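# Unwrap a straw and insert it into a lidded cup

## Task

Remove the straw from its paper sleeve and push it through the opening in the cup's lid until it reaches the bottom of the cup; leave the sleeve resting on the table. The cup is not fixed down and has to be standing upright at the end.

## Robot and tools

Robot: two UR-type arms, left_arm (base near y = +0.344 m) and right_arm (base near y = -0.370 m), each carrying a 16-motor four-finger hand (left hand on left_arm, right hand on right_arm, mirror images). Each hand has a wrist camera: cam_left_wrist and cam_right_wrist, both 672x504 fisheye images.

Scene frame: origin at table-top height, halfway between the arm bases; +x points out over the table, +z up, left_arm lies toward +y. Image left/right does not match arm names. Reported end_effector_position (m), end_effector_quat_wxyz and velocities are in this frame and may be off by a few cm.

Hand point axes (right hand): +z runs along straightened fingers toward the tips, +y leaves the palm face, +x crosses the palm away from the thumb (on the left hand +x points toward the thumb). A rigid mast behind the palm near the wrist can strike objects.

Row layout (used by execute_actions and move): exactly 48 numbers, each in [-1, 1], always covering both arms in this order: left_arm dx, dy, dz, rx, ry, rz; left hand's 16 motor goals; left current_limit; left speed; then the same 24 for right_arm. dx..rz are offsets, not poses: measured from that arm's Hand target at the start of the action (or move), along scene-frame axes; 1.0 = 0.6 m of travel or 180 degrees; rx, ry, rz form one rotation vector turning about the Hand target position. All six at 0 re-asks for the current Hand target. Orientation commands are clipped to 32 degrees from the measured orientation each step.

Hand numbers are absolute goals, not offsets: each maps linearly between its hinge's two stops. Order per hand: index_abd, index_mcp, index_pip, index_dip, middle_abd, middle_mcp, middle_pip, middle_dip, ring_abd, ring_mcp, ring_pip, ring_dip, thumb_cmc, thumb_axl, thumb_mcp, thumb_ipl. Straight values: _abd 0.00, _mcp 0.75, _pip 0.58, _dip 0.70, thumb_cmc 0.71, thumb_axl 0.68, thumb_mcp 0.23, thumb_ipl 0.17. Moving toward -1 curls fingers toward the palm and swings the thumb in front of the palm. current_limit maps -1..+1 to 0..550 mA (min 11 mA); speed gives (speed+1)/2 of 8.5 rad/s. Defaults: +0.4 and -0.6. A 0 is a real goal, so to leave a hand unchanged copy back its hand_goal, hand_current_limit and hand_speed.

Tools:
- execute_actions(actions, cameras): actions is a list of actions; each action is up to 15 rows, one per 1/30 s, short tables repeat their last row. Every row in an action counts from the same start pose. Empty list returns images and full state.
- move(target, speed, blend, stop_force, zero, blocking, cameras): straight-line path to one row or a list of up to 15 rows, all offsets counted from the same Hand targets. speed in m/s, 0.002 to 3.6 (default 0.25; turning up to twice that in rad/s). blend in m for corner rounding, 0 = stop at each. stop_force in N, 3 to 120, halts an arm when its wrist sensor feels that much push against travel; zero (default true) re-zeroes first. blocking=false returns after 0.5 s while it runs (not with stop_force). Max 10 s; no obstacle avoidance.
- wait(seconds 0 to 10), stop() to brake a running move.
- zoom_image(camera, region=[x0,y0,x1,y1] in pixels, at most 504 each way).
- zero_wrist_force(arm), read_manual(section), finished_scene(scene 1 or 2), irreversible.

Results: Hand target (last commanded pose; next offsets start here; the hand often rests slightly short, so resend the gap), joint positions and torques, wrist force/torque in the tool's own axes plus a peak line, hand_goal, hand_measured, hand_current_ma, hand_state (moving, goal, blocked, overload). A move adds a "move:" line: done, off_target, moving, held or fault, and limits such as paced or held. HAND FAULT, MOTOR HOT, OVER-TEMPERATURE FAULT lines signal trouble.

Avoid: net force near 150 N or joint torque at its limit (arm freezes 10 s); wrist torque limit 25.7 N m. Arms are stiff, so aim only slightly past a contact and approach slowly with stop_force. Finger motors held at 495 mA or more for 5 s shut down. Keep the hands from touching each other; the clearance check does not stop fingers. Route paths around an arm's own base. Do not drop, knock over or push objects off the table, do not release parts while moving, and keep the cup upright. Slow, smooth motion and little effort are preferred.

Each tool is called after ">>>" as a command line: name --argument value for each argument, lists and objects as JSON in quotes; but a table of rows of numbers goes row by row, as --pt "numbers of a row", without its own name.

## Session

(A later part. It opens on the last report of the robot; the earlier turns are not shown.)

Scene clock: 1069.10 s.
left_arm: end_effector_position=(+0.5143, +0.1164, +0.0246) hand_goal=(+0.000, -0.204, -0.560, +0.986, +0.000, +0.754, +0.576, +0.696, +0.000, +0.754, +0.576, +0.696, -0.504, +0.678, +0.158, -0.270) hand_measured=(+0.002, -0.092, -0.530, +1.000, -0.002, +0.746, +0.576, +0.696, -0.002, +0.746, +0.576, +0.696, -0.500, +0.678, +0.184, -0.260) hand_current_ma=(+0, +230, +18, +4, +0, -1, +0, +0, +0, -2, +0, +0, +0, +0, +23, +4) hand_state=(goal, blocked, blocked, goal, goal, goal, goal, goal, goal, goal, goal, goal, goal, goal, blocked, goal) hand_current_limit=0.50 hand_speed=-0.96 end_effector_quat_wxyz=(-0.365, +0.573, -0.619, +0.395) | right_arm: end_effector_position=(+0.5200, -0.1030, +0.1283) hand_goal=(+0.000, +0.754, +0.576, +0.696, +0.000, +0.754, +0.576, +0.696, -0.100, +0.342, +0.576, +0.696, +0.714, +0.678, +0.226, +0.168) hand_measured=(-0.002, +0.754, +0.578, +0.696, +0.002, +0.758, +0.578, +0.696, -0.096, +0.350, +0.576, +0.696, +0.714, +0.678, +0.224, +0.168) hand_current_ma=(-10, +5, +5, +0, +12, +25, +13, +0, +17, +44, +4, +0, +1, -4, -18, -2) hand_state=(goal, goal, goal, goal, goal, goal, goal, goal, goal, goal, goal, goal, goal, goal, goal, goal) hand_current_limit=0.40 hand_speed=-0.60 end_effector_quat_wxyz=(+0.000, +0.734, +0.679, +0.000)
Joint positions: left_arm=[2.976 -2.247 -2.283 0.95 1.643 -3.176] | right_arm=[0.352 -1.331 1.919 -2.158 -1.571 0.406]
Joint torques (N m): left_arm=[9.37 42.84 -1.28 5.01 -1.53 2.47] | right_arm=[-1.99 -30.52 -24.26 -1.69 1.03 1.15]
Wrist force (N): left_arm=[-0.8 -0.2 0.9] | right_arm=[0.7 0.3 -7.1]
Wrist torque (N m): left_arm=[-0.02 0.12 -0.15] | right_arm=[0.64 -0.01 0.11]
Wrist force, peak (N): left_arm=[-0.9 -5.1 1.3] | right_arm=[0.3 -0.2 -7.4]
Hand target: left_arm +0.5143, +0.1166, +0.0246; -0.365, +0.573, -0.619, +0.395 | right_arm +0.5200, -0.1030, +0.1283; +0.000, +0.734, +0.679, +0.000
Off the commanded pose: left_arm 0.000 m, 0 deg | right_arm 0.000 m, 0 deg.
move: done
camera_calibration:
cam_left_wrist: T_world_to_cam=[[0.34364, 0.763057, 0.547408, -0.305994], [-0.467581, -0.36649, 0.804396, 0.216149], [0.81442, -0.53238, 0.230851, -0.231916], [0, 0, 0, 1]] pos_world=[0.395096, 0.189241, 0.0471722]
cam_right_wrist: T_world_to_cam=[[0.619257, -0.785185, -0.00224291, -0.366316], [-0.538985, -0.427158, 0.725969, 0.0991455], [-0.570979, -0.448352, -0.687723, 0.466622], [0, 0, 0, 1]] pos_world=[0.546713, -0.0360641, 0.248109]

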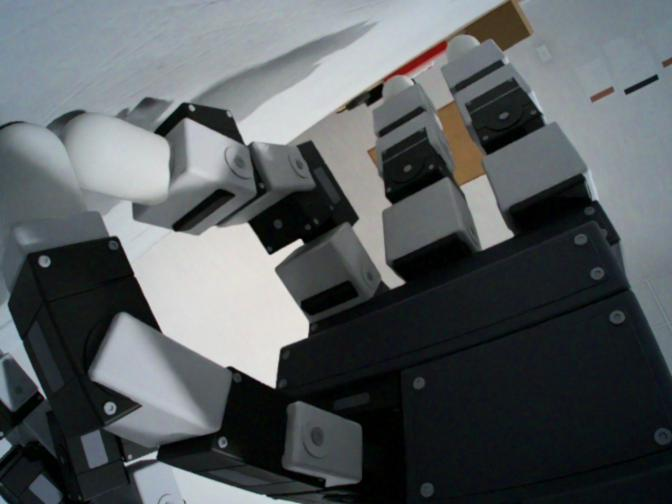

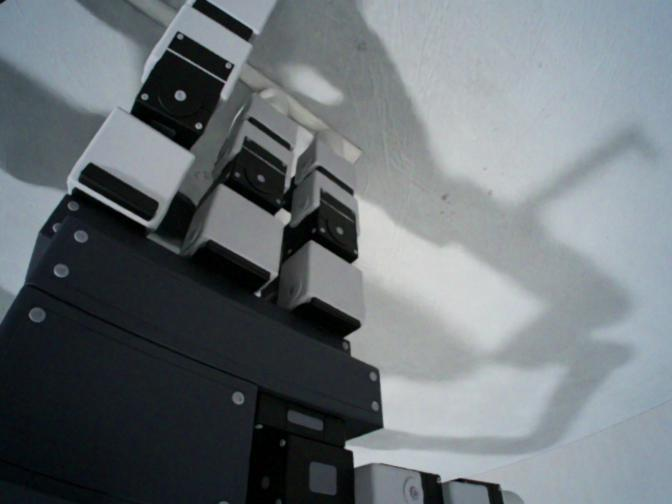

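>>> move --pt "0 0 0.0333 0 0 0 0 0.233 -0.796 0.986 0 0.754 0.576 0.696 0 0.754 0.576 0.696 -0.504 0.678 0.293 -0.271 0.5 -0.9 0 0 0 0 0 0 0 0.754 0.576 0.696 0 0.754 0.576 0.696 -0.1 0.342 0.576 0.696 0.714 0.678 0.226 0.168 0.4 -0.6" --pt "-0.0039 -0.04985 0.0333 0 0 0 0 0.233 -0.796 0.986 0 0.754 0.576 0.696 0 0.754 0.576 0.696 -0.504 0.678 0.293 -0.271 0.5 -0.9 0 0 0 0 0 0 0 0.754 0.576 0.696 0 0.754 0.576 0.696 -0.1 0.342 0.576 0.696 0.714 0.678 0.226 0.168 0.4 -0.6" --speed 0.06 --cameras '["cam_left_wrist"]'

>>> zoom_image --camera "cam_left_wrist" --region '[0, 0, 240, 240]'

Scene clock: 1080.50 s.
left_arm: end_effector_position=(+0.5120, +0.0868, +0.0446) hand_goal=(+0.000, +0.234, -0.796, +0.986, +0.000, +0.754, +0.576, +0.696, +0.000, +0.754, +0.576, +0.696, -0.504, +0.678, +0.294, -0.270) hand_measured=(+0.002, +0.226, -0.788, +0.990, -0.002, +0.746, +0.576, +0.696, -0.002, +0.746, +0.576, +0.696, -0.502, +0.678, +0.290, -0.268) hand_current_ma=(+0, -1, +1, +0, +0, -1, +0, +0, +0, -2, +0, +0, +0, +0, -1, +0) hand_state=(goal, goal, goal, goal, goal, goal, goal, goal, goal, goal, goal, goal, goal, goal, goal, goal) hand_current_limit=0.50 hand_speed=-0.90 end_effector_quat_wxyz=(-0.365, +0.573, -0.619, +0.395) | right_arm: end_effector_position=(+0.5200, -0.1030, +0.1283) hand_goal=(+0.000, +0.754, +0.576, +0.696, +0.000, +0.754, +0.576, +0.696, -0.100, +0.342, +0.576, +0.696, +0.714, +0.678, +0.226, +0.168) hand_measured=(-0.002, +0.754, +0.578, +0.696, +0.002, +0.758, +0.578, +0.696, -0.096, +0.350, +0.576, +0.696, +0.714, +0.678, +0.224, +0.168) hand_current_ma=(-10, +5, +5, +0, +12, +25, +13, +0, +17, +44, +4, +0, +1, -4, -18, -2) hand_state=(goal, goal, goal, goal, goal, goal, goal, goal, goal, goal, goal, goal, goal, goal, goal, goal) hand_current_limit=0.40 hand_speed=-0.60 end_effector_quat_wxyz=(+0.000, +0.734, +0.679, +0.000)
Joint positions: left_arm=[2.9 -2.195 -2.254 0.867 1.712 -3.209] | right_arm=[0.352 -1.331 1.919 -2.158 -1.571 0.406]
Joint torques (N m): left_arm=[-10.74 24.01 16.43 0.78 1.63 -2.58] | right_arm=[-5.66 -30.2 -23.18 -2.01 0.89 1.01]
Wrist force (N): left_arm=[-0.7 0.0 1.4] | right_arm=[0.3 0.3 -6.8]
Wrist torque (N m): left_arm=[-0.06 0.11 -0.04] | right_arm=[0.63 0.04 0.08]
Wrist force, peak (N): left_arm=[-1.3 -0.4 1.3] | right_arm=[0.6 0.0 -7.5]
Hand target: left_arm +0.5120, +0.0867, +0.0446; -0.365, +0.573, -0.619, +0.395 | right_arm +0.5200, -0.1030, +0.1283; +0.000, +0.734, +0.679, +0.000
Off the commanded pose: left_arm 0.000 m, 0 deg | right_arm 0.000 m, 0 deg.
move: done
camera_calibration:
cam_left_wrist: T_world_to_cam=[[0.343623, 0.763045, 0.547436, -0.293559], [-0.467594, -0.366517, 0.804377, 0.188148], [0.81442, -0.53238, 0.230851, -0.250418], [0, 0, 0, 1]] pos_world=[0.392796, 0.159641, 0.0671722]
Images, in order (width x height): cam_left_wrist 672x504.

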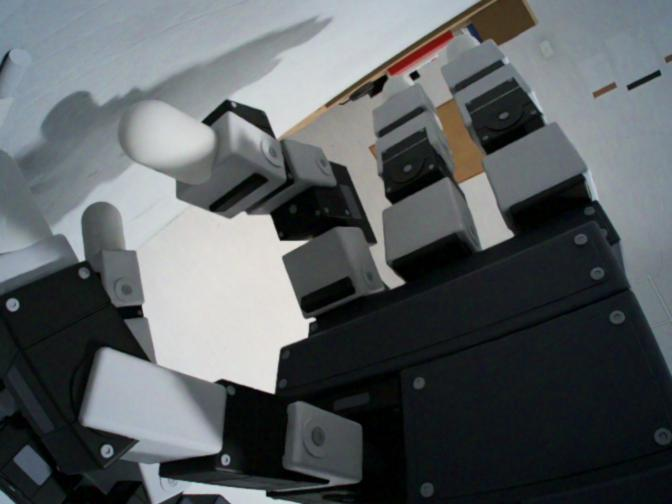

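Scaled by 2.100 from the camera's 672x504 image, which has a finer 960x720 frame.

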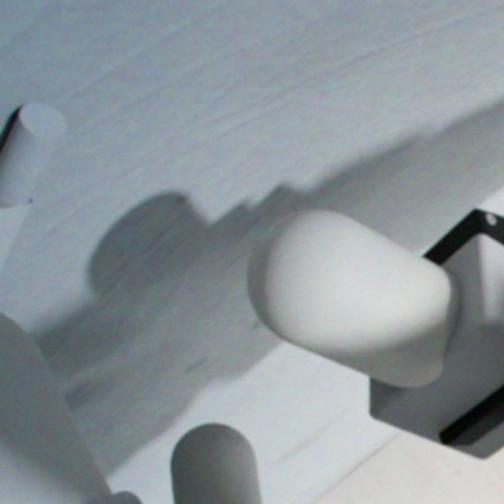

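>>> move --pt "0 -0.00333 0 0 0 0 0 -0.03 -0.546 0.986 0 0.754 0.576 0.696 0 0.754 0.576 0.696 -0.504 0.678 0.20 -0.271 0.75 -0.9 0 0 0 0 0 0 0 0.754 0.576 0.696 0 0.754 0.576 0.696 -0.1 0.342 0.576 0.696 0.714 0.678 0.226 0.168 0.4 -0.6" --pt "0 -0.00333 -0.03333 0 0 0 0 -0.03 -0.546 0.986 0 0.754 0.576 0.696 0 0.754 0.576 0.696 -0.504 0.678 0.20 -0.271 0.75 -0.9 0 0 0 0 0 0 0 0.754 0.576 0.696 0 0.754 0.576 0.696 -0.1 0.342 0.576 0.696 0.714 0.678 0.226 0.168 0.4 -0.6" --speed 0.02 --cameras '["cam_left_wrist"]'

>>> zoom_image --camera "cam_left_wrist" --region '[0, 60, 200, 260]'

Scene clock: 1155.30 s.
left_arm: end_effector_position=(+0.5120, +0.0847, +0.0248) hand_goal=(+0.000, -0.030, -0.546, +0.986, +0.000, +0.754, +0.576, +0.696, +0.000, +0.754, +0.576, +0.696, -0.504, +0.678, +0.200, -0.270) hand_measured=(+0.002, -0.028, -0.546, +0.990, -0.002, +0.746, +0.576, +0.696, -0.002, +0.746, +0.576, +0.696, -0.502, +0.678, +0.202, -0.268) hand_current_ma=(+0, +0, +0, +0, +0, -1, +0, +0, +0, -2, +0, +0, +0, +0, +0, +0) hand_state=(goal, goal, goal, goal, goal, goal, goal, goal, goal, goal, goal, goal, goal, goal, goal, goal) hand_current_limit=0.75 hand_speed=-0.90 end_effector_quat_wxyz=(-0.365, +0.573, -0.619, +0.395) | right_arm: end_effector_position=(+0.5200, -0.1030, +0.1283) hand_goal=(+0.000, +0.754, +0.576, +0.696, +0.000, +0.754, +0.576, +0.696, -0.100, +0.342, +0.576, +0.696, +0.714, +0.678, +0.226, +0.168) hand_measured=(-0.002, +0.754, +0.578, +0.696, +0.002, +0.758, +0.578, +0.696, -0.096, +0.350, +0.576, +0.696, +0.714, +0.678, +0.224, +0.168) hand_current_ma=(-10, +5, +5, +0, +12, +25, +13, +0, +17, +44, +4, +0, +1, -4, -18, -2) hand_state=(goal, goal, goal, goal, goal, goal, goal, goal, goal, goal, goal, goal, goal, goal, goal, goal) hand_current_limit=0.40 hand_speed=-0.60 end_effector_quat_wxyz=(+0.000, +0.734, +0.679, +0.000)
Joint positions: left_arm=[2.895 -2.254 -2.244 0.915 1.717 -3.211] | right_arm=[0.352 -1.331 1.919 -2.158 -1.571 0.406]
Joint torques (N m): left_arm=[-9.04 24.21 15.41 5 1.32 -2.43] | right_arm=[-8.9 -28.76 -23.54 -2.4 0.85 1.01]
Wrist force (N): left_arm=[-0.7 -0.4 1.1] | right_arm=[0.3 -0.1 -7.0]
Wrist torque (N m): left_arm=[-0.09 0.10 -0.04] | right_arm=[0.59 0.04 0.07]
Wrist force, peak (N): left_arm=[-1.0 -0.3 1.4] | right_arm=[0.6 0.1 -7.5]
Hand target: left_arm +0.5120, +0.0847, +0.0246; -0.365, +0.573, -0.619, +0.395 | right_arm +0.5200, -0.1030, +0.1283; +0.000, +0.734, +0.679, +0.000
Off the commanded pose: left_arm 0.000 m, 0 deg | right_arm 0.000 m, 0 deg.
move: done
camera_calibration:
cam_left_wrist: T_world_to_cam=[[0.34364, 0.763057, 0.547408, -0.281036], [-0.467581, -0.36649, 0.804396, 0.203329], [0.81442, -0.53238, 0.230851, -0.246861], [0, 0, 0, 1]] pos_world=[0.392696, 0.157541, 0.0472722]
Images, in order (width x height): cam_left_wrist 672x504.

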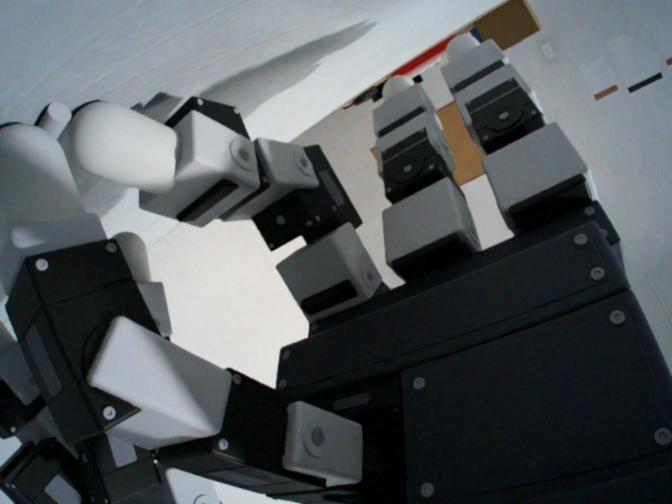

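Scaled by 2.520 from the camera's 672x504 image, which has a finer 960x720 frame.

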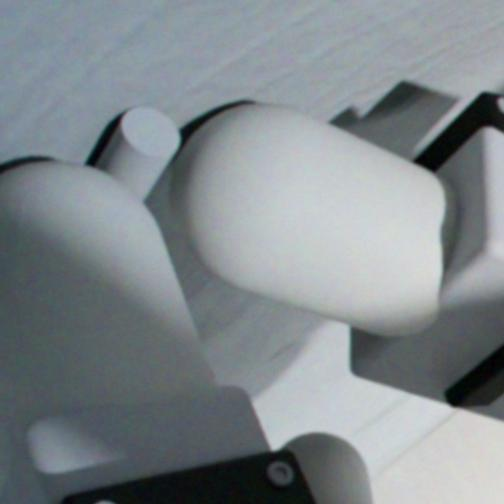

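>>> move --target '[0,0,0,0,0,0, 0,-0.130,-0.445,0.986, 0,0.754,0.576,0.696, 0,0.754,0.576,0.696, -0.504,0.678,0.165,-0.271, 0.75,-0.97, 0,0,0,0,0,0, 0,0.754,0.576,0.696, 0,0.754,0.576,0.696, -0.1,0.342,0.576,0.696, 0.714,0.678,0.226,0.168, 0.4,-0.6]' --speed 0.02 --cameras '["cam_left_wrist"]'

>>> wait --seconds 0.5 --cameras '["cam_left_wrist"]'

>>> zoom_image --camera "cam_left_wrist" --region '[0, 60, 200, 260]'

Scene clock: 1162.13 s.
left_arm: end_effector_position=(+0.5120, +0.0847, +0.0246) hand_goal=(+0.000, -0.130, -0.444, +0.986, +0.000, +0.754, +0.576, +0.696, +0.000, +0.754, +0.576, +0.696, -0.504, +0.678, +0.166, -0.270) hand_measured=(+0.002, -0.038, -0.532, +0.988, -0.002, +0.746, +0.576, +0.696, -0.002, +0.746, +0.576, +0.696, -0.504, +0.678, +0.176, -0.268) hand_current_ma=(+0, +51, -38, +0, +0, -1, +0, +0, +0, -2, +0, +0, +0, +0, +3, +0) hand_state=(goal, moving, moving, goal, goal, goal, goal, goal, goal, goal, goal, goal, goal, goal, goal, goal) hand_current_limit=0.75 hand_speed=-0.97 end_effector_quat_wxyz=(-0.365, +0.573, -0.619, +0.395) | right_arm: end_effector_position=(+0.5200, -0.1030, +0.1283) hand_goal=(+0.000, +0.754, +0.576, +0.696, +0.000, +0.754, +0.576, +0.696, -0.100, +0.342, +0.576, +0.696, +0.714, +0.678, +0.226, +0.168) hand_measured=(-0.002, +0.754, +0.578, +0.696, +0.002, +0.756, +0.578, +0.696, -0.096, +0.350, +0.576, +0.696, +0.714, +0.678, +0.224, +0.168) hand_current_ma=(-10, -4, +5, +0, +12, +5, +12, +0, +17, +44, +4, +0, +1, -4, -18, -2) hand_state=(goal, goal, goal, goal, goal, goal, goal, goal, goal, goal, goal, goal, goal, goal, goal, goal) hand_current_limit=0.40 hand_speed=-0.60 end_effector_quat_wxyz=(+0.000, +0.734, +0.679, +0.000)
Joint positions: left_arm=[2.895 -2.255 -2.244 0.916 1.717 -3.211] | right_arm=[0.352 -1.331 1.919 -2.158 -1.571 0.406]
Joint torques (N m): left_arm=[-9.01 24.02 12.17 3.69 1.34 -0.82] | right_arm=[-8.26 -29.3 -23.63 -2.55 0.84 0.91]
Wrist force (N): left_arm=[-0.9 -7.9 2.5] | right_arm=[0.3 0.3 -7.3]
Wrist torque (N m): left_arm=[-0.31 0.08 -0.15] | right_arm=[0.63 0.02 0.08]
Wrist force, peak (N): left_arm=[-0.9 -7.9 2.5] | right_arm=[0.6 -0.1 -7.5]
Hand target: left_arm +0.5120, +0.0847, +0.0246; -0.365, +0.573, -0.619, +0.395 | right_arm +0.5200, -0.1030, +0.1283; +0.000, +0.734, +0.679, +0.000
Off the commanded pose: left_arm 0.000 m, 0 deg | right_arm 0.000 m, 0 deg.
move: done
camera_calibration:
cam_left_wrist: T_world_to_cam=[[0.343579, 0.763074, 0.547422, -0.280994], [-0.467659, -0.366473, 0.804359, 0.203486], [0.814401, -0.532367, 0.230946, -0.246918], [0, 0, 0, 1]] pos_world=[0.392796, 0.15754, 0.0471718]
Images, in order (width x height): cam_left_wrist 672x504.

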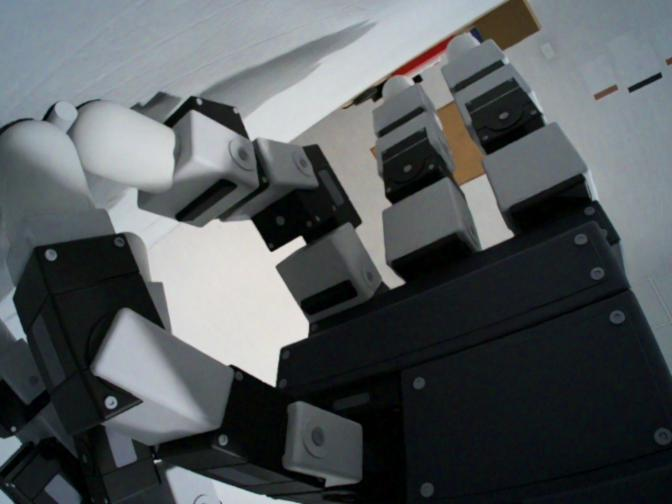

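Scene clock: 1162.63 s.
left_arm: end_effector_position=(+0.5120, +0.0847, +0.0246) hand_goal=(+0.000, -0.130, -0.444, +0.986, +0.000, +0.754, +0.576, +0.696, +0.000, +0.754, +0.576, +0.696, -0.504, +0.678, +0.166, -0.270) hand_measured=(+0.002, -0.044, -0.522, +0.988, -0.002, +0.746, +0.576, +0.696, -0.002, +0.746, +0.576, +0.696, -0.504, +0.678, +0.176, -0.268) hand_current_ma=(+0, +141, -101, +0, +0, -1, +0, +0, +0, -2, +0, +0, +0, +0, +3, +0) hand_state=(goal, blocked, blocked, goal, goal, goal, goal, goal, goal, goal, goal, goal, goal, goal, goal, goal) hand_current_limit=0.75 hand_speed=-0.97 end_effector_quat_wxyz=(-0.365, +0.573, -0.619, +0.395) | right_arm: end_effector_position=(+0.5200, -0.1030, +0.1283) hand_goal=(+0.000, +0.754, +0.576, +0.696, +0.000, +0.754, +0.576, +0.696, -0.100, +0.342, +0.576, +0.696, +0.714, +0.678, +0.226, +0.168) hand_measured=(-0.002, +0.754, +0.578, +0.696, +0.002, +0.756, +0.578, +0.696, -0.096, +0.350, +0.576, +0.696, +0.714, +0.678, +0.224, +0.168) hand_current_ma=(-10, -4, +5, +0, +12, +5, +12, +0, +17, +44, +4, +0, +1, -4, -18, -2) hand_state=(goal, goal, goal, goal, goal, goal, goal, goal, goal, goal, goal, goal, goal, goal, goal, goal) hand_current_limit=0.40 hand_speed=-0.60 end_effector_quat_wxyz=(+0.000, +0.734, +0.679, +0.000)
Joint positions: left_arm=[2.895 -2.255 -2.244 0.916 1.717 -3.211] | right_arm=[0.352 -1.331 1.919 -2.158 -1.571 0.406]
Joint torques (N m): left_arm=[-8.77 24.48 9.23 2.26 1.04 -0.59] | right_arm=[-8.1 -29.36 -23.7 -2.66 0.77 0.85]
Wrist force (N): left_arm=[-0.7 -13.4 3.8] | right_arm=[0.4 0.1 -7.5]
Wrist torque (N m): left_arm=[-0.51 0.04 -0.23] | right_arm=[0.61 0.01 0.07]
Wrist force, peak (N): left_arm=[-0.4 -13.6 3.7] | right_arm=[0.5 0.4 -7.6]
Hand target: left_arm +0.5120, +0.0847, +0.0246; -0.365, +0.573, -0.619, +0.395 | right_arm +0.5200, -0.1030, +0.1283; +0.000, +0.734, +0.679, +0.000
Off the commanded pose: left_arm 0.000 m, 0 deg | right_arm 0.000 m, 0 deg.
wait: 0.50 s; at rest by 0.17 s
camera_calibration:
cam_left_wrist: T_world_to_cam=[[0.343579, 0.763074, 0.547422, -0.280994], [-0.467659, -0.366473, 0.804359, 0.203486], [0.814401, -0.532367, 0.230946, -0.246918], [0, 0, 0, 1]] pos_world=[0.392796, 0.15754, 0.0471718]
Images, in order (width x height): cam_left_wrist 672x504.

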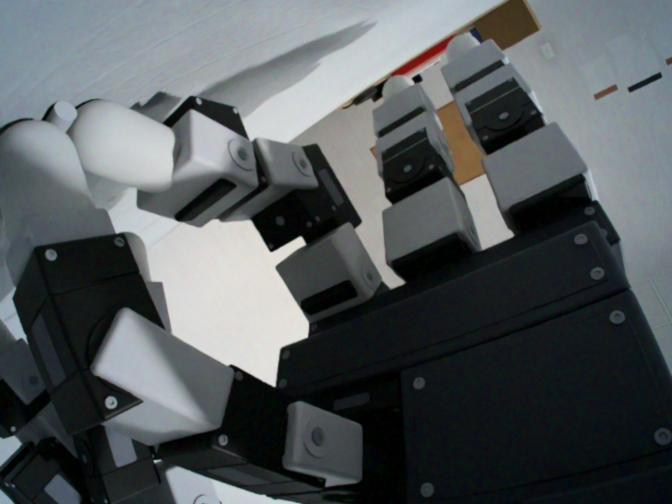

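Scaled by 2.520 from the camera's 672x504 image, which has a finer 960x720 frame.

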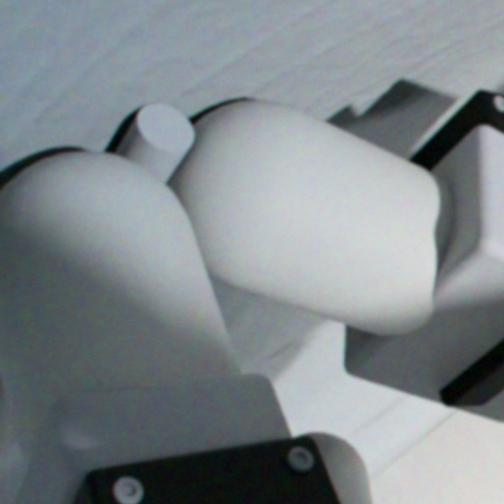

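>>> move --target '[0.0039,0.04985,0,0,0,0, 0,-0.130,-0.445,0.986, 0,0.754,0.576,0.696, 0,0.754,0.576,0.696, -0.504,0.678,0.165,-0.271, 0.75,-0.97, 0,0,0,0,0,0, 0,0.754,0.576,0.696, 0,0.754,0.576,0.696, -0.1,0.342,0.576,0.696, 0.714,0.678,0.226,0.168, 0.4,-0.6]' --speed 0.02 --cameras '["all"]'

>>> zoom_image --camera "cam_left_wrist" --region '[0, 60, 200, 260]'

Scene clock: 1171.67 s.
left_arm: end_effector_position=(+0.5143, +0.1145, +0.0246) hand_goal=(+0.000, -0.130, -0.444, +0.986, +0.000, +0.754, +0.576, +0.696, +0.000, +0.754, +0.576, +0.696, -0.504, +0.678, +0.166, -0.270) hand_measured=(+0.026, -0.110, -0.460, +0.986, -0.002, +0.746, +0.576, +0.696, -0.002, +0.746, +0.576, +0.696, -0.484, +0.684, +0.188, -0.260) hand_current_ma=(+10, +9, -5, +0, +0, -1, +0, +0, +0, -2, +0, +0, +8, +1, +16, +4) hand_state=(blocked, goal, goal, goal, goal, goal, goal, goal, goal, goal, goal, goal, goal, goal, blocked, goal) hand_current_limit=0.75 hand_speed=-0.97 end_effector_quat_wxyz=(-0.365, +0.573, -0.619, +0.395) | right_arm: end_effector_position=(+0.5200, -0.1030, +0.1283) hand_goal=(+0.000, +0.754, +0.576, +0.696, +0.000, +0.754, +0.576, +0.696, -0.100, +0.342, +0.576, +0.696, +0.714, +0.678, +0.226, +0.168) hand_measured=(-0.006, +0.752, +0.576, +0.696, +0.000, +0.758, +0.578, +0.696, -0.096, +0.350, +0.576, +0.696, +0.714, +0.678, +0.224, +0.168) hand_current_ma=(-26, -7, +4, +0, -4, +22, +12, +0, +17, +44, +4, +0, +1, -4, -18, -2) hand_state=(goal, goal, goal, goal, goal, goal, goal, goal, goal, goal, goal, goal, goal, goal, goal, goal) hand_current_limit=0.40 hand_speed=-0.60 end_effector_quat_wxyz=(+0.000, +0.734, +0.679, +0.000)
Joint positions: left_arm=[2.971 -2.247 -2.281 0.948 1.648 -3.179] | right_arm=[0.352 -1.331 1.919 -2.158 -1.571 0.406]
Joint torques (N m): left_arm=[8.89 41.67 -1.65 4.91 -0.91 2.46] | right_arm=[-8.17 -28.21 -23.16 -3.04 0.7 0.84]
Wrist force (N): left_arm=[0.8 -2.2 0.3] | right_arm=[0.7 0.2 -6.8]
Wrist torque (N m): left_arm=[-0.16 0.06 -0.21] | right_arm=[0.59 0.05 0.10]
Wrist force, peak (N): left_arm=[-0.5 -13.9 3.9] | right_arm=[0.5 0.0 -7.7]
Hand target: left_arm +0.5143, +0.1146, +0.0246; -0.365, +0.573, -0.619, +0.395 | right_arm +0.5200, -0.1030, +0.1283; +0.000, +0.734, +0.679, +0.000
Off the commanded pose: left_arm 0.000 m, 0 deg | right_arm 0.000 m, 0 deg.
move: done
camera_calibration:
cam_left_wrist: T_world_to_cam=[[0.34364, 0.763057, 0.547408, -0.304468], [-0.467581, -0.36649, 0.804396, 0.215416], [0.81442, -0.53238, 0.230851, -0.232981], [0, 0, 0, 1]] pos_world=[0.395096, 0.187241, 0.0471722]
cam_right_wrist: T_world_to_cam=[[0.619257, -0.785185, -0.00224291, -0.366316], [-0.538985, -0.427158, 0.725969, 0.0991455], [-0.570979, -0.448352, -0.687723, 0.466622], [0, 0, 0, 1]] pos_world=[0.546713, -0.0360641, 0.248109]

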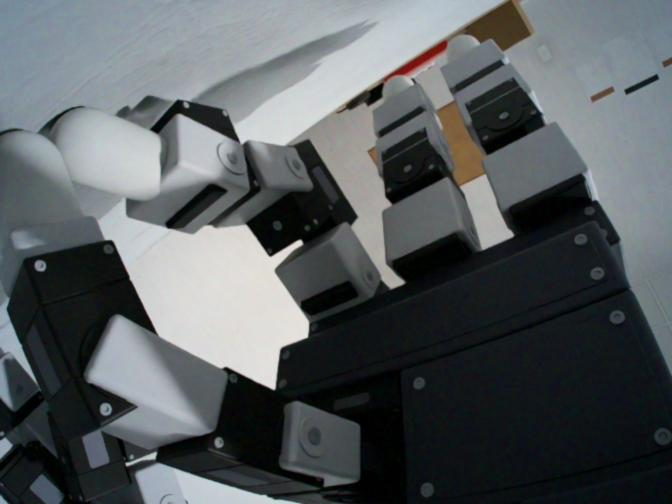

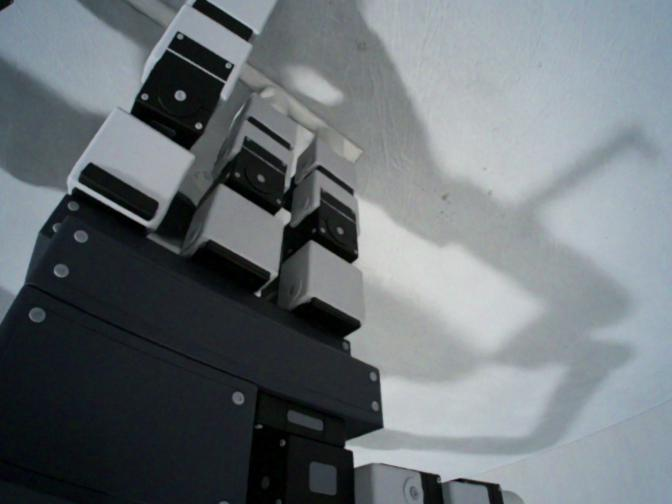

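Scaled by 2.520 from the camera's 672x504 image, which has a finer 960x720 frame.

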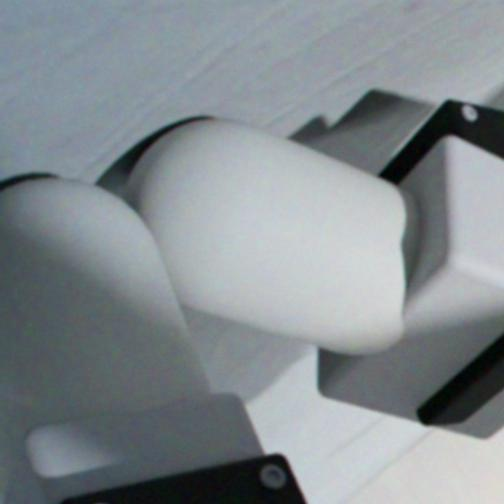

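>>> move --pt "0 0.01 0.0673 0 0 0 0 0.233 -0.796 0.986 0 0.754 0.576 0.696 0 0.754 0.576 0.696 -0.504 0.678 0.293 -0.271 0.5 -0.9 0 0 0 0 0 0 0 0.754 0.576 0.696 0 0.754 0.576 0.696 -0.1 0.342 0.576 0.696 0.714 0.678 0.226 0.168 0.4 -0.6" --pt "0.0914 0.01 0.0673 0 0 0 0 0.233 -0.796 0.986 0 0.754 0.576 0.696 0 0.754 0.576 0.696 -0.504 0.678 0.293 -0.271 0.5 -0.9 0.0914 -0.0072 0 0 0 0 0 0.754 0.576 0.696 0 0.754 0.576 0.696 -0.1 0.342 0.576 0.696 0.714 0.678 0.226 0.168 0.4 -0.6" --speed 0.05 --cameras '["all"]'

>>> zoom_image --camera "cam_left_wrist" --region '[0, 0, 240, 240]'

Scene clock: 1287.30 s.
left_arm: end_effector_position=(+0.5690, +0.1206, +0.0650) hand_goal=(+0.000, +0.234, -0.796, +0.986, +0.000, +0.754, +0.576, +0.696, +0.000, +0.754, +0.576, +0.696, -0.504, +0.678, +0.294, -0.270) hand_measured=(+0.002, +0.226, -0.788, +0.986, -0.002, +0.746, +0.576, +0.696, -0.002, +0.746, +0.576, +0.696, -0.502, +0.680, +0.290, -0.268) hand_current_ma=(+0, -1, +1, +0, +0, -1, +0, +0, +0, -2, +0, +0, +0, +0, -1, +0) hand_state=(goal, goal, goal, goal, goal, goal, goal, goal, goal, goal, goal, goal, goal, goal, goal, goal) hand_current_limit=0.50 hand_speed=-0.90 end_effector_quat_wxyz=(-0.365, +0.573, -0.619, +0.395) | right_arm: end_effector_position=(+0.5747, -0.1073, +0.1283) hand_goal=(+0.000, +0.754, +0.576, +0.696, +0.000, +0.754, +0.576, +0.696, -0.100, +0.342, +0.576, +0.696, +0.714, +0.678, +0.226, +0.168) hand_measured=(-0.004, +0.756, +0.578, +0.700, +0.000, +0.756, +0.578, +0.698, -0.096, +0.350, +0.576, +0.696, +0.714, +0.678, +0.224, +0.168) hand_current_ma=(-14, +6, +13, +15, -3, +6, +13, +13, +17, +44, +4, +0, +1, -4, -18, -2) hand_state=(goal, goal, goal, goal, goal, goal, goal, goal, goal, goal, goal, goal, goal, goal, goal, goal) hand_current_limit=0.40 hand_speed=-0.60 end_effector_quat_wxyz=(+0.000, +0.734, +0.679, +0.000) end_effector_velocity=(+0.002, +0.000, +0.001) end_effector_angular_velocity=(+0.000, -0.001, +0.000)
Joint positions: left_arm=[3.006 -2.173 -2.158 0.752 1.617 -3.164] | right_arm=[0.314 -1.237 1.79 -2.124 -1.571 0.368]
Joint velocities: left_arm=[within noise] | right_arm=[0 0.002 -0.005 0.002 0 -0.001]
Joint torques (N m): left_arm=[8.28 25.78 17.71 1.01 -1.25 2.19] | right_arm=[-9.46 -24.79 -26.66 0.07 0.23 -1.71]
Wrist force (N): left_arm=[-0.6 0.1 1.0] | right_arm=[0.2 0.1 -0.1]
Wrist torque (N m): left_arm=[-0.02 0.09 -0.13] | right_arm=[0.04 -0.01 0.06]
Wrist force, peak (N): left_arm=[0.8 -2.5 0.4] | right_arm=[0.6 0.3 -7.2]
Hand target: left_arm +0.5692, +0.1206, +0.0650; -0.365, +0.573, -0.619, +0.395 | right_arm +0.5748, -0.1073, +0.1283; +0.000, +0.734, +0.679, +0.000
Off the commanded pose: left_arm 0.000 m, 0 deg | right_arm 0.000 m, 0 deg.
move: done
camera_calibration:
cam_left_wrist: T_world_to_cam=[[0.34364, 0.763057, 0.547408, -0.350057], [-0.467581, -0.36649, 0.804396, 0.210848], [0.81442, -0.53238, 0.230851, -0.283532], [0, 0, 0, 1]] pos_world=[0.449796, 0.193441, 0.0874722]
cam_right_wrist: T_world_to_cam=[[0.619257, -0.785185, -0.00224291, -0.403566], [-0.538985, -0.427158, 0.725969, 0.126791], [-0.570979, -0.448352, -0.687723, 0.495926], [0, 0, 0, 1]] pos_world=[0.601413, -0.0403641, 0.248109]

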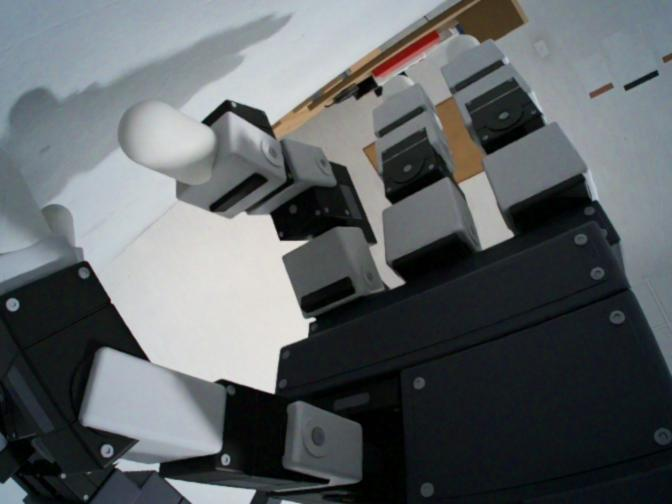

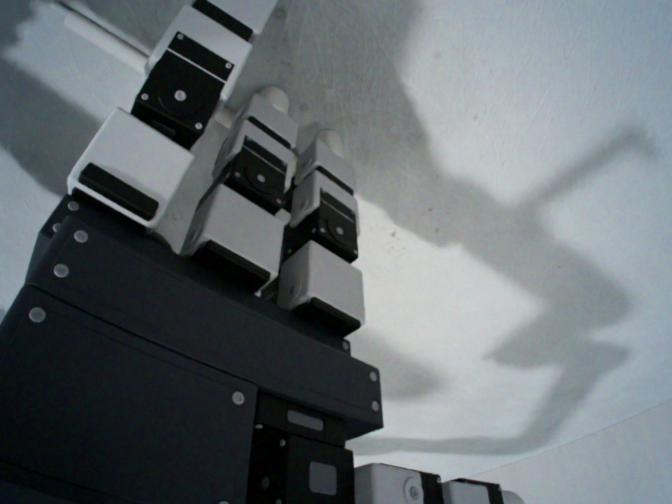

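Scaled by 2.100 from the camera's 672x504 image, which has a finer 960x720 frame.

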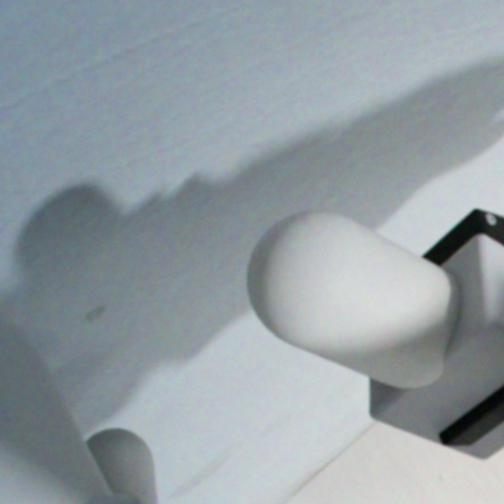

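>>> zoom_image --camera "cam_right_wrist" --region '[0, 0, 300, 200]'

Scaled by 1.680 from the camera's 672x504 image, which has a finer 960x720 frame.

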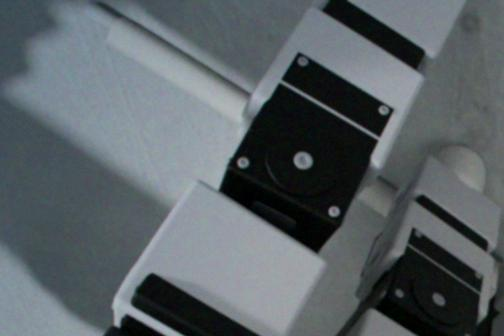

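>>> zoom_image --camera "cam_right_wrist" --region '[30, 0, 130, 80]'

Scaled by 5.040 from the camera's 672x504 image, which has a finer 960x720 frame.

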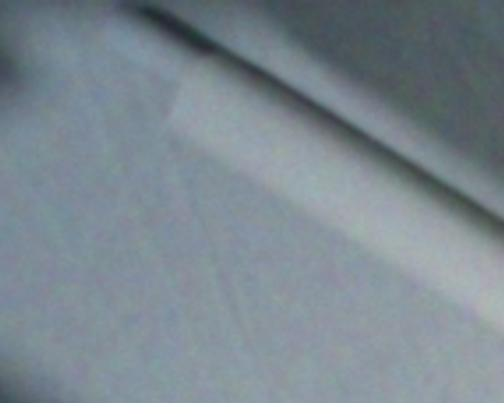

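>>> move --pt "0 0.08 0 0 0 0 0 0.233 -0.796 0.986 0 0.754 0.576 0.696 0 0.754 0.576 0.696 -0.504 0.678 0.293 -0.271 0.5 -0.9 0 0 0.05 0 0 0 0 0.754 0.576 0.696 0 0.754 0.576 0.696 -0.1 0.342 0.576 0.696 0.714 0.678 0.226 0.168 0.4 -0.6" --pt "0 0.08 0 0 0 0 0 0.233 -0.796 0.986 0 0.754 0.576 0.696 0 0.754 0.576 0.696 -0.504 0.678 0.293 -0.271 0.5 -0.9 -0.088 0.1122 0.05 0 0 0 0 0.754 0.576 0.696 0 0.754 0.576 0.696 -0.1 0.342 0.576 0.696 0.714 0.678 0.226 0.168 0.4 -0.6" --pt "0 0.08 0 0 0 0 0 0.233 -0.796 0.986 0 0.754 0.576 0.696 0 0.754 0.576 0.696 -0.504 0.678 0.293 -0.271 0.5 -0.9 -0.088 0.1122 -0.0090 0 0 0 0 0.754 0.576 0.696 0 0.754 0.576 0.696 -0.1 0.342 0.576 0.696 0.714 0.678 0.226 0.168 0.4 -0.6" --speed '[0.1,0.12,0.05]' --cameras '["all"]'

Scene clock: 1323.17 s.
left_arm: end_effector_position=(+0.5692, +0.1686, +0.0650) hand_goal=(+0.000, +0.234, -0.796, +0.986, +0.000, +0.754, +0.576, +0.696, +0.000, +0.754, +0.576, +0.696, -0.504, +0.678, +0.294, -0.270) hand_measured=(+0.002, +0.228, -0.788, +0.986, -0.002, +0.746, +0.576, +0.696, -0.002, +0.746, +0.576, +0.696, -0.502, +0.680, +0.290, -0.268) hand_current_ma=(+0, -1, +1, +0, +0, -1, +0, +0, +0, -2, +0, +0, +0, +0, -1, +0) hand_state=(goal, goal, goal, goal, goal, goal, goal, goal, goal, goal, goal, goal, goal, goal, goal, goal) hand_current_limit=0.50 hand_speed=-0.90 end_effector_quat_wxyz=(-0.365, +0.573, -0.619, +0.395) | right_arm: end_effector_position=(+0.5220, -0.0400, +0.1231) hand_goal=(+0.000, +0.754, +0.576, +0.696, +0.000, +0.754, +0.576, +0.696, -0.100, +0.342, +0.576, +0.696, +0.714, +0.678, +0.226, +0.168) hand_measured=(-0.004, +0.754, +0.578, +0.700, +0.000, +0.754, +0.578, +0.698, -0.096, +0.350, +0.576, +0.696, +0.714, +0.678, +0.224, +0.168) hand_current_ma=(-14, +4, +12, +15, -3, +5, +12, +13, +17, +44, +4, +0, +1, -4, -18, -2) hand_state=(goal, goal, goal, goal, goal, goal, goal, goal, goal, goal, goal, goal, goal, goal, goal, goal) hand_current_limit=0.40 hand_speed=-0.60 end_effector_quat_wxyz=(+0.000, +0.734, +0.679, +0.000)
Joint positions: left_arm=[3.12 -2.154 -2.209 0.784 1.513 -3.115] | right_arm=[0.458 -1.243 1.814 -2.142 -1.571 0.512]
Joint torques (N m): left_arm=[9.3 42.21 -0.31 5.13 -1.31 2.38] | right_arm=[8.58 -23.98 -12.01 -5.71 -1.43 1.5]
Wrist force (N): left_arm=[-0.5 0.0 1.4] | right_arm=[0.3 0.3 -0.2]
Wrist torque (N m): left_arm=[-0.07 0.07 -0.11] | right_arm=[0.08 -0.03 -0.02]
Wrist force, peak (N): left_arm=[-0.8 -0.1 1.6] | right_arm=[-0.6 0.8 -0.6]
Hand target: left_arm +0.5692, +0.1686, +0.0650; -0.365, +0.573, -0.619, +0.395 | right_arm +0.5220, -0.0400, +0.1229; +0.000, +0.734, +0.679, +0.000
Off the commanded pose: left_arm 0.000 m, 0 deg | right_arm 0.000 m, 0 deg.
move: done
camera_calibration:
cam_left_wrist: T_world_to_cam=[[0.34364, 0.763057, 0.547408, -0.386718], [-0.467581, -0.36649, 0.804396, 0.228486], [0.81442, -0.53238, 0.230851, -0.258059], [0, 0, 0, 1]] pos_world=[0.449896, 0.241441, 0.0874722]
cam_right_wrist: T_world_to_cam=[[0.619301, -0.78515, -0.0021881, -0.318138], [-0.538961, -0.427138, 0.725999, 0.130961], [-0.570953, -0.448433, -0.687692, 0.492345], [0, 0, 0, 1]] pos_world=[0.548712, 0.0269358, 0.242808]

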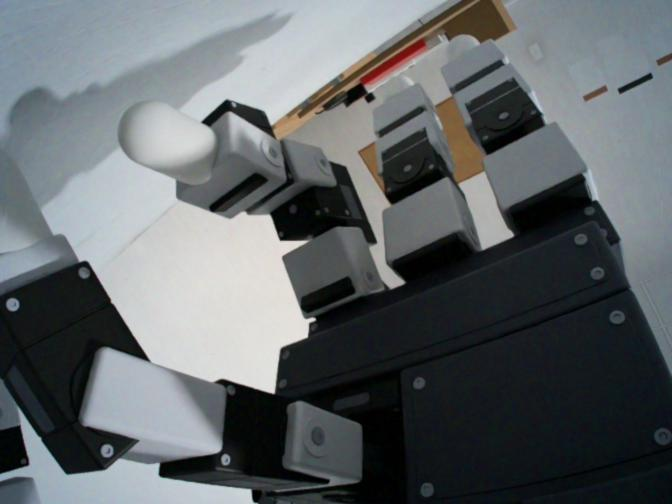

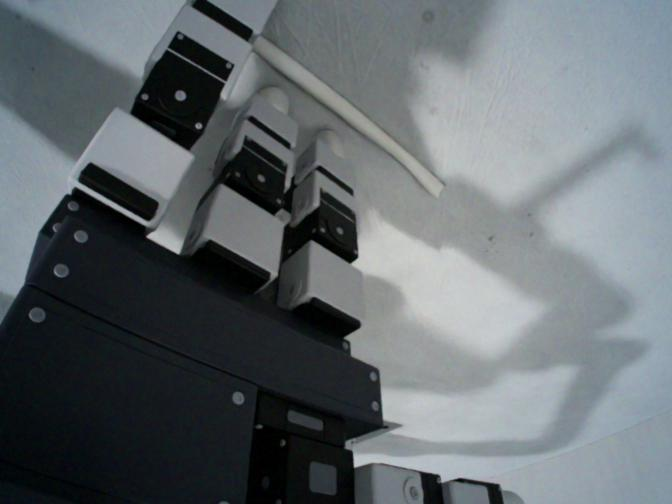

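>>> move --target '[0,0,0,0,0,0, 0,0.233,-0.796,0.986, 0,0.754,0.576,0.696, 0,0.754,0.576,0.696, -0.504,0.678,0.293,-0.271, 0.5,-0.9, 0.0925,0,0,0,0,0, 0,0.754,0.576,0.696, 0,0.754,0.576,0.696, -0.1,0.342,0.576,0.696, 0.714,0.678,0.226,0.168, 0.4,-0.6]' --speed 0.04 --cameras '["all"]'

Scene clock: 1330.57 s.
left_arm: end_effector_position=(+0.5692, +0.1686, +0.0650) hand_goal=(+0.000, +0.234, -0.796, +0.986, +0.000, +0.754, +0.576, +0.696, +0.000, +0.754, +0.576, +0.696, -0.504, +0.678, +0.294, -0.270) hand_measured=(+0.002, +0.228, -0.788, +0.986, -0.002, +0.746, +0.576, +0.696, -0.002, +0.746, +0.576, +0.696, -0.502, +0.680, +0.290, -0.268) hand_current_ma=(+0, -1, +1, +0, +0, -1, +0, +0, +0, -2, +0, +0, +0, +0, -1, +0) hand_state=(goal, goal, goal, goal, goal, goal, goal, goal, goal, goal, goal, goal, goal, goal, goal, goal) hand_current_limit=0.50 hand_speed=-0.90 end_effector_quat_wxyz=(-0.365, +0.573, -0.619, +0.395) | right_arm: end_effector_position=(+0.5774, -0.0400, +0.1229) hand_goal=(+0.000, +0.754, +0.576, +0.696, +0.000, +0.754, +0.576, +0.696, -0.100, +0.342, +0.576, +0.696, +0.714, +0.678, +0.226, +0.168) hand_measured=(-0.004, +0.754, +0.578, +0.700, +0.000, +0.754, +0.578, +0.698, -0.096, +0.350, +0.576, +0.696, +0.714, +0.678, +0.224, +0.168) hand_current_ma=(-14, +4, +12, +15, -3, +5, +12, +13, +17, +44, +4, +0, +1, -4, -18, -2) hand_state=(goal, goal, goal, goal, goal, goal, goal, goal, goal, goal, goal, goal, goal, goal, goal, goal) hand_current_limit=0.40 hand_speed=-0.60 end_effector_quat_wxyz=(+0.000, +0.734, +0.679, +0.000)
Joint positions: left_arm=[3.12 -2.154 -2.209 0.784 1.513 -3.115] | right_arm=[0.42 -1.149 1.678 -2.1 -1.571 0.474]
Joint torques (N m): left_arm=[8.3 42.86 1.89 5 -1.28 2.25] | right_arm=[-9.54 -25.89 -27.16 0.1 -1.19 -1.61]
Wrist force (N): left_arm=[-0.9 -0.1 1.4] | right_arm=[0.4 0.5 -0.3]
Wrist torque (N m): left_arm=[-0.08 0.13 -0.14] | right_arm=[0.12 -0.05 0.09]
Wrist force, peak (N): left_arm=[-0.5 0.0 1.8] | right_arm=[0.5 0.5 -0.1]
Hand target: left_arm +0.5692, +0.1686, +0.0650; -0.365, +0.573, -0.619, +0.395 | right_arm +0.5775, -0.0400, +0.1229; +0.000, +0.734, +0.679, +0.000
Off the commanded pose: left_arm 0.000 m, 0 deg | right_arm 0.000 m, 0 deg.
move: done
camera_calibration:
cam_left_wrist: T_world_to_cam=[[0.34364, 0.763057, 0.547408, -0.386718], [-0.467581, -0.36649, 0.804396, 0.228486], [0.81442, -0.53238, 0.230851, -0.258059], [0, 0, 0, 1]] pos_world=[0.449896, 0.241441, 0.0874722]
cam_right_wrist: T_world_to_cam=[[0.619257, -0.785185, -0.00224291, -0.352407], [-0.538985, -0.427158, 0.725969, 0.160914], [-0.570979, -0.448352, -0.687723, 0.523929], [0, 0, 0, 1]] pos_world=[0.604113, 0.0269359, 0.242709]

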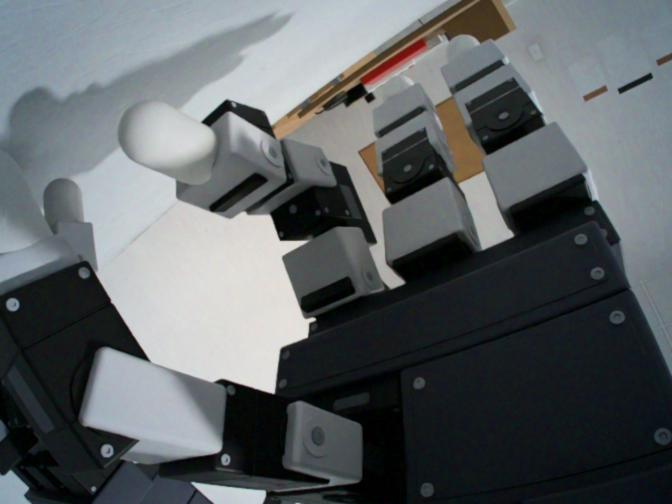

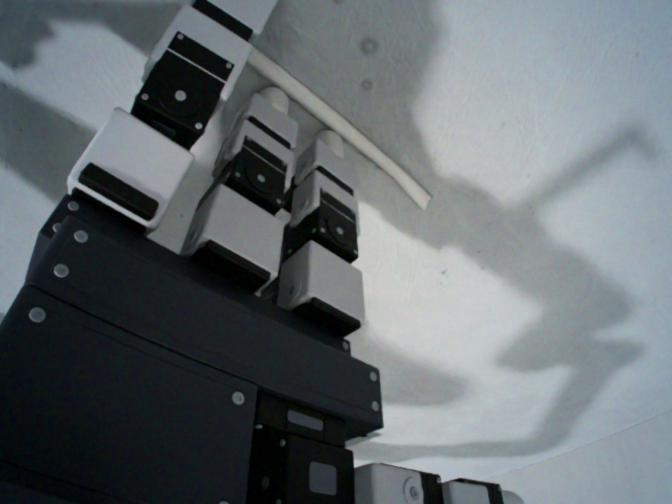

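>>> move --pt "0 0 0 0 0 0 0 0.233 -0.796 0.986 0 0.754 0.576 0.696 0 0.754 0.576 0.696 -0.504 0.678 0.293 -0.271 0.5 -0.9 0 0 0.08 0 0 0 0 0.754 0.576 0.696 0 0.754 0.576 0.696 -0.1 0.342 0.576 0.696 0.714 0.678 0.226 0.168 0.4 -0.6" --pt "0 0 0 0 0 0 0 0.233 -0.796 0.986 0 0.754 0.576 0.696 0 0.754 0.576 0.696 -0.504 0.678 0.293 -0.271 0.5 -0.9 -0.13 -0.166 0.33 0.2677 -0.0211 -0.4215 0 0.754 0.576 0.696 0 0.754 0.576 0.696 -0.1 0.342 0.576 0.696 0.714 0.678 0.226 0.168 0.4 -0.6" --pt "0 0 0 0 0 0 0 0.233 -0.796 0.986 0 0.754 0.576 0.696 0 0.754 0.576 0.696 -0.504 0.678 0.293 -0.271 0.5 -0.9 -0.0192 -0.0167 0.12 0.5353 -0.0422 -0.843 0 0.754 0.576 0.696 0 0.754 0.576 0.696 -0.1 0.342 0.576 0.696 0.714 0.678 0.226 0.168 0.4 -0.6" --speed '[0.15,0.4,0.3]' --blend '[0.03,0.05,0]' --cameras '["all"]'

Scene clock: 1376.47 s.
left_arm: end_effector_position=(+0.5692, +0.1686, +0.0650) hand_goal=(+0.000, +0.234, -0.796, +0.986, +0.000, +0.754, +0.576, +0.696, +0.000, +0.754, +0.576, +0.696, -0.504, +0.678, +0.294, -0.270) hand_measured=(+0.002, +0.228, -0.788, +0.986, -0.002, +0.746, +0.576, +0.696, -0.002, +0.746, +0.576, +0.696, -0.502, +0.680, +0.290, -0.268) hand_current_ma=(+0, -1, +1, +0, +0, -1, +0, +0, +0, -2, +0, +0, +0, +0, -1, +0) hand_state=(goal, goal, goal, goal, goal, goal, goal, goal, goal, goal, goal, goal, goal, goal, goal, goal) hand_current_limit=0.50 hand_speed=-0.90 end_effector_quat_wxyz=(-0.365, +0.573, -0.619, +0.395) | right_arm: end_effector_position=(+0.5660, -0.0500, +0.1949) hand_goal=(+0.000, +0.754, +0.576, +0.696, +0.000, +0.754, +0.576, +0.696, -0.100, +0.342, +0.576, +0.696, +0.714, +0.678, +0.226, +0.168) hand_measured=(+0.000, +0.746, +0.576, +0.698, +0.000, +0.746, +0.576, +0.698, -0.096, +0.338, +0.576, +0.696, +0.708, +0.678, +0.224, +0.168) hand_current_ma=(-3, -37, +2, +13, -3, -41, +1, +11, +17, -22, +4, +0, -32, -4, -18, -2) hand_state=(goal, goal, goal, goal, goal, goal, goal, goal, goal, goal, goal, goal, goal, goal, goal, goal) hand_current_limit=0.40 hand_speed=-0.60 end_effector_quat_wxyz=(-0.364, +0.574, -0.618, +0.395)
Joint positions: left_arm=[3.12 -2.154 -2.209 0.784 1.513 -3.115] | right_arm=[0.409 -1.161 1.926 -3.426 -1.988 3.347]
Joint torques (N m): left_arm=[8.49 41.68 0.66 4.87 -1.2 2.1] | right_arm=[7.3 -25.46 -24.08 0.06 -1.53 1.62]
Wrist force (N): left_arm=[-0.7 -0.2 1.4] | right_arm=[-1.3 0.4 0.1]
Wrist torque (N m): left_arm=[-0.10 0.11 -0.13] | right_arm=[0.04 0.30 -0.08]
Wrist force, peak (N): left_arm=[-0.9 -0.3 1.5] | right_arm=[-1.6 0.2 0.3]
Hand target: left_arm +0.5692, +0.1686, +0.0650; -0.365, +0.573, -0.619, +0.395 | right_arm +0.5660, -0.0500, +0.1949; -0.364, +0.573, -0.618, +0.395
Off the commanded pose: left_arm 0.000 m, 0 deg | right_arm 0.000 m, 0 deg.
move: done; blend cut to 0.024 m at target 1
camera_calibration:
cam_left_wrist: T_world_to_cam=[[0.34364, 0.763057, 0.547408, -0.386718], [-0.467581, -0.36649, 0.804396, 0.228486], [0.81442, -0.53238, 0.230851, -0.258059], [0, 0, 0, 1]] pos_world=[0.449896, 0.241441, 0.0874722]
cam_right_wrist: T_world_to_cam=[[-0.2278, 0.753159, -0.617138, 0.32333], [-0.407655, 0.501812, 0.76289, 0.0631301], [0.884265, 0.425365, 0.192716, -0.389113], [0, 0, 0, 1]] pos_world=[0.443469, -0.109683, 0.226366]

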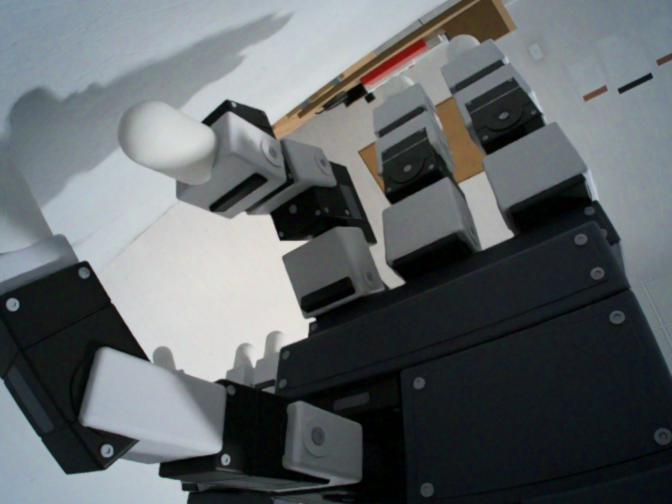

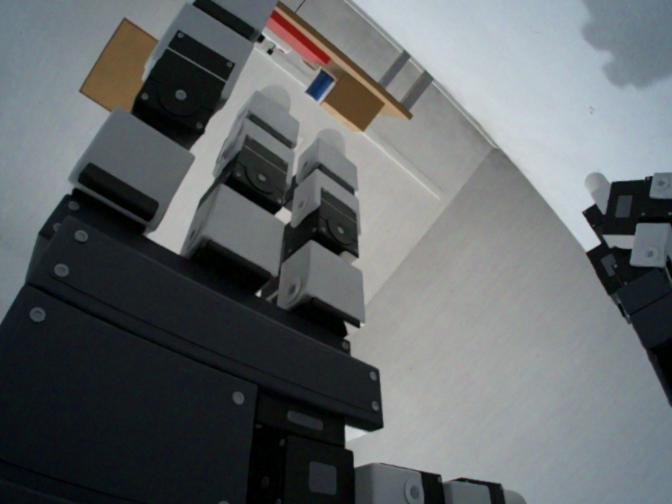

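>>> move --target '[0,0,0,0,0,0, 0,0.233,-0.796,0.986, 0,0.754,0.576,0.696, 0,0.754,0.576,0.696, -0.504,0.678,0.293,-0.271, 0.5,-0.9, 0,0,-0.2248,0,0,0, 0,0.233,-0.796,0.986, 0,0.754,0.576,0.696, 0,0.754,0.576,0.696, -0.504,0.678,0.293,-0.271, 0.5,-0.7]' --speed 0.1 --cameras '["cam_right_wrist"]'

>>> zoom_image --camera "cam_right_wrist" --region '[372, 0, 672, 300]'

Scene clock: 1386.93 s.
left_arm: end_effector_position=(+0.5692, +0.1686, +0.0650) hand_goal=(+0.000, +0.234, -0.796, +0.986, +0.000, +0.754, +0.576, +0.696, +0.000, +0.754, +0.576, +0.696, -0.504, +0.678, +0.294, -0.270) hand_measured=(+0.002, +0.228, -0.788, +0.986, -0.002, +0.746, +0.576, +0.696, -0.002, +0.746, +0.576, +0.696, -0.502, +0.680, +0.290, -0.268) hand_current_ma=(+0, -1, +1, +0, +0, -1, +0, +0, +0, -2, +0, +0, +0, +0, -1, +0) hand_state=(goal, goal, goal, goal, goal, goal, goal, goal, goal, goal, goal, goal, goal, goal, goal, goal) hand_current_limit=0.50 hand_speed=-0.90 end_effector_quat_wxyz=(-0.365, +0.573, -0.619, +0.395) | right_arm: end_effector_position=(+0.5661, -0.0502, +0.1030) hand_goal=(+0.000, +0.234, -0.796, +0.986, +0.000, +0.754, +0.576, +0.696, +0.000, +0.754, +0.576, +0.696, -0.504, +0.678, +0.294, -0.270) hand_measured=(+0.000, +0.232, -0.788, +0.984, +0.000, +0.744, +0.576, +0.698, -0.004, +0.740, +0.576, +0.696, -0.502, +0.678, +0.288, -0.268) hand_current_ma=(-3, -13, +37, -14, -3, -56, -4, +10, -14, -75, -3, +0, +7, -4, -34, +12) hand_state=(goal, goal, goal, goal, goal, goal, goal, goal, goal, goal, goal, goal, goal, goal, goal, goal) hand_current_limit=0.50 hand_speed=-0.70 end_effector_quat_wxyz=(-0.364, +0.573, -0.619, +0.395)
Joint positions: left_arm=[3.12 -2.154 -2.209 0.784 1.513 -3.115] | right_arm=[0.409 -0.982 1.969 -3.647 -1.988 3.348]
Joint torques (N m): left_arm=[7.79 42.39 0.92 5 -1.26 2.15] | right_arm=[-1.07 -35.13 -13.72 -3.18 -0.54 -0.26]
Wrist force (N): left_arm=[-0.6 0.1 1.0] | right_arm=[-1.2 0.3 0.2]
Wrist torque (N m): left_arm=[-0.03 0.09 -0.13] | right_arm=[0.07 0.27 -0.03]
Wrist force, peak (N): left_arm=[-0.8 -0.2 1.7] | right_arm=[-1.6 4.6 1.1]
Hand target: left_arm +0.5692, +0.1686, +0.0650; -0.365, +0.573, -0.619, +0.395 | right_arm +0.5661, -0.0502, +0.1030; -0.364, +0.573, -0.619, +0.395 (not the last commanded pose)
Off the commanded pose: left_arm 0.000 m, 0 deg | right_arm 0.043 m, 0 deg.
FORCE FAULT: contact force on the right arm reached its limit, and that arm stopped. The contact can be on any part of that arm, not only on its tool. That arm's remaining commands of this call were not run. That arm is still stopped at the end of this call. That arm stays stopped for about 10 more seconds. Until then a move that you send moves the other arm only, and its call returns only when the move has ended. Once the stop has ended, the next robot result says so. If the stop ends while you think or write, that arm runs what you send next, counted from a new Hand target: where the arm stands when the stop ends. While its stop runs, that arm, its gripper or tool too, takes no new command. Until it ends, the stop uses up actions while you think or wait. An arm that is not stopped still takes commands.
move: fault (right_arm)
camera_calibration:
cam_right_wrist: T_world_to_cam=[[-0.227306, 0.75363, -0.616745, 0.266355], [-0.406969, 0.501853, 0.76323, 0.133012], [0.884708, 0.424483, 0.19263, -0.37175], [0, 0, 0, 1]] pos_world=[0.443566, -0.109684, 0.134364]
Images, in order (width x height): cam_right_wrist 672x504.

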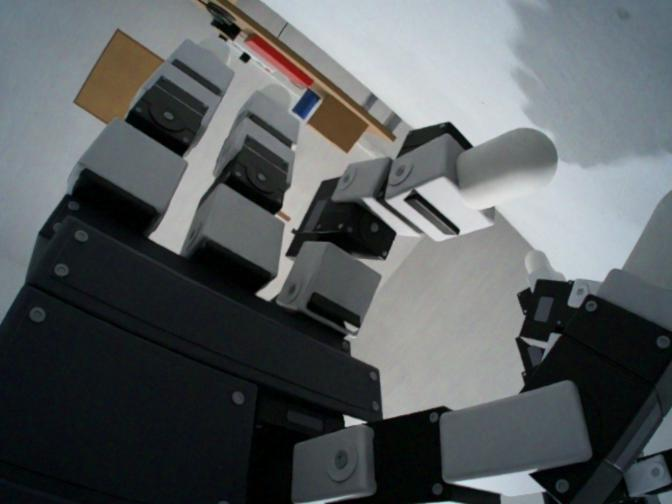

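Scaled by 1.680 from the camera's 672x504 image, which has a finer 960x720 frame.

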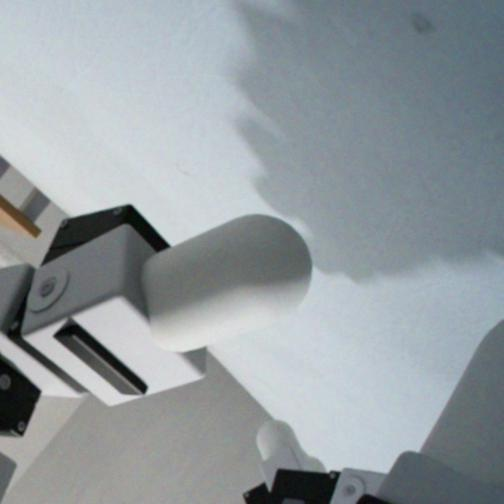

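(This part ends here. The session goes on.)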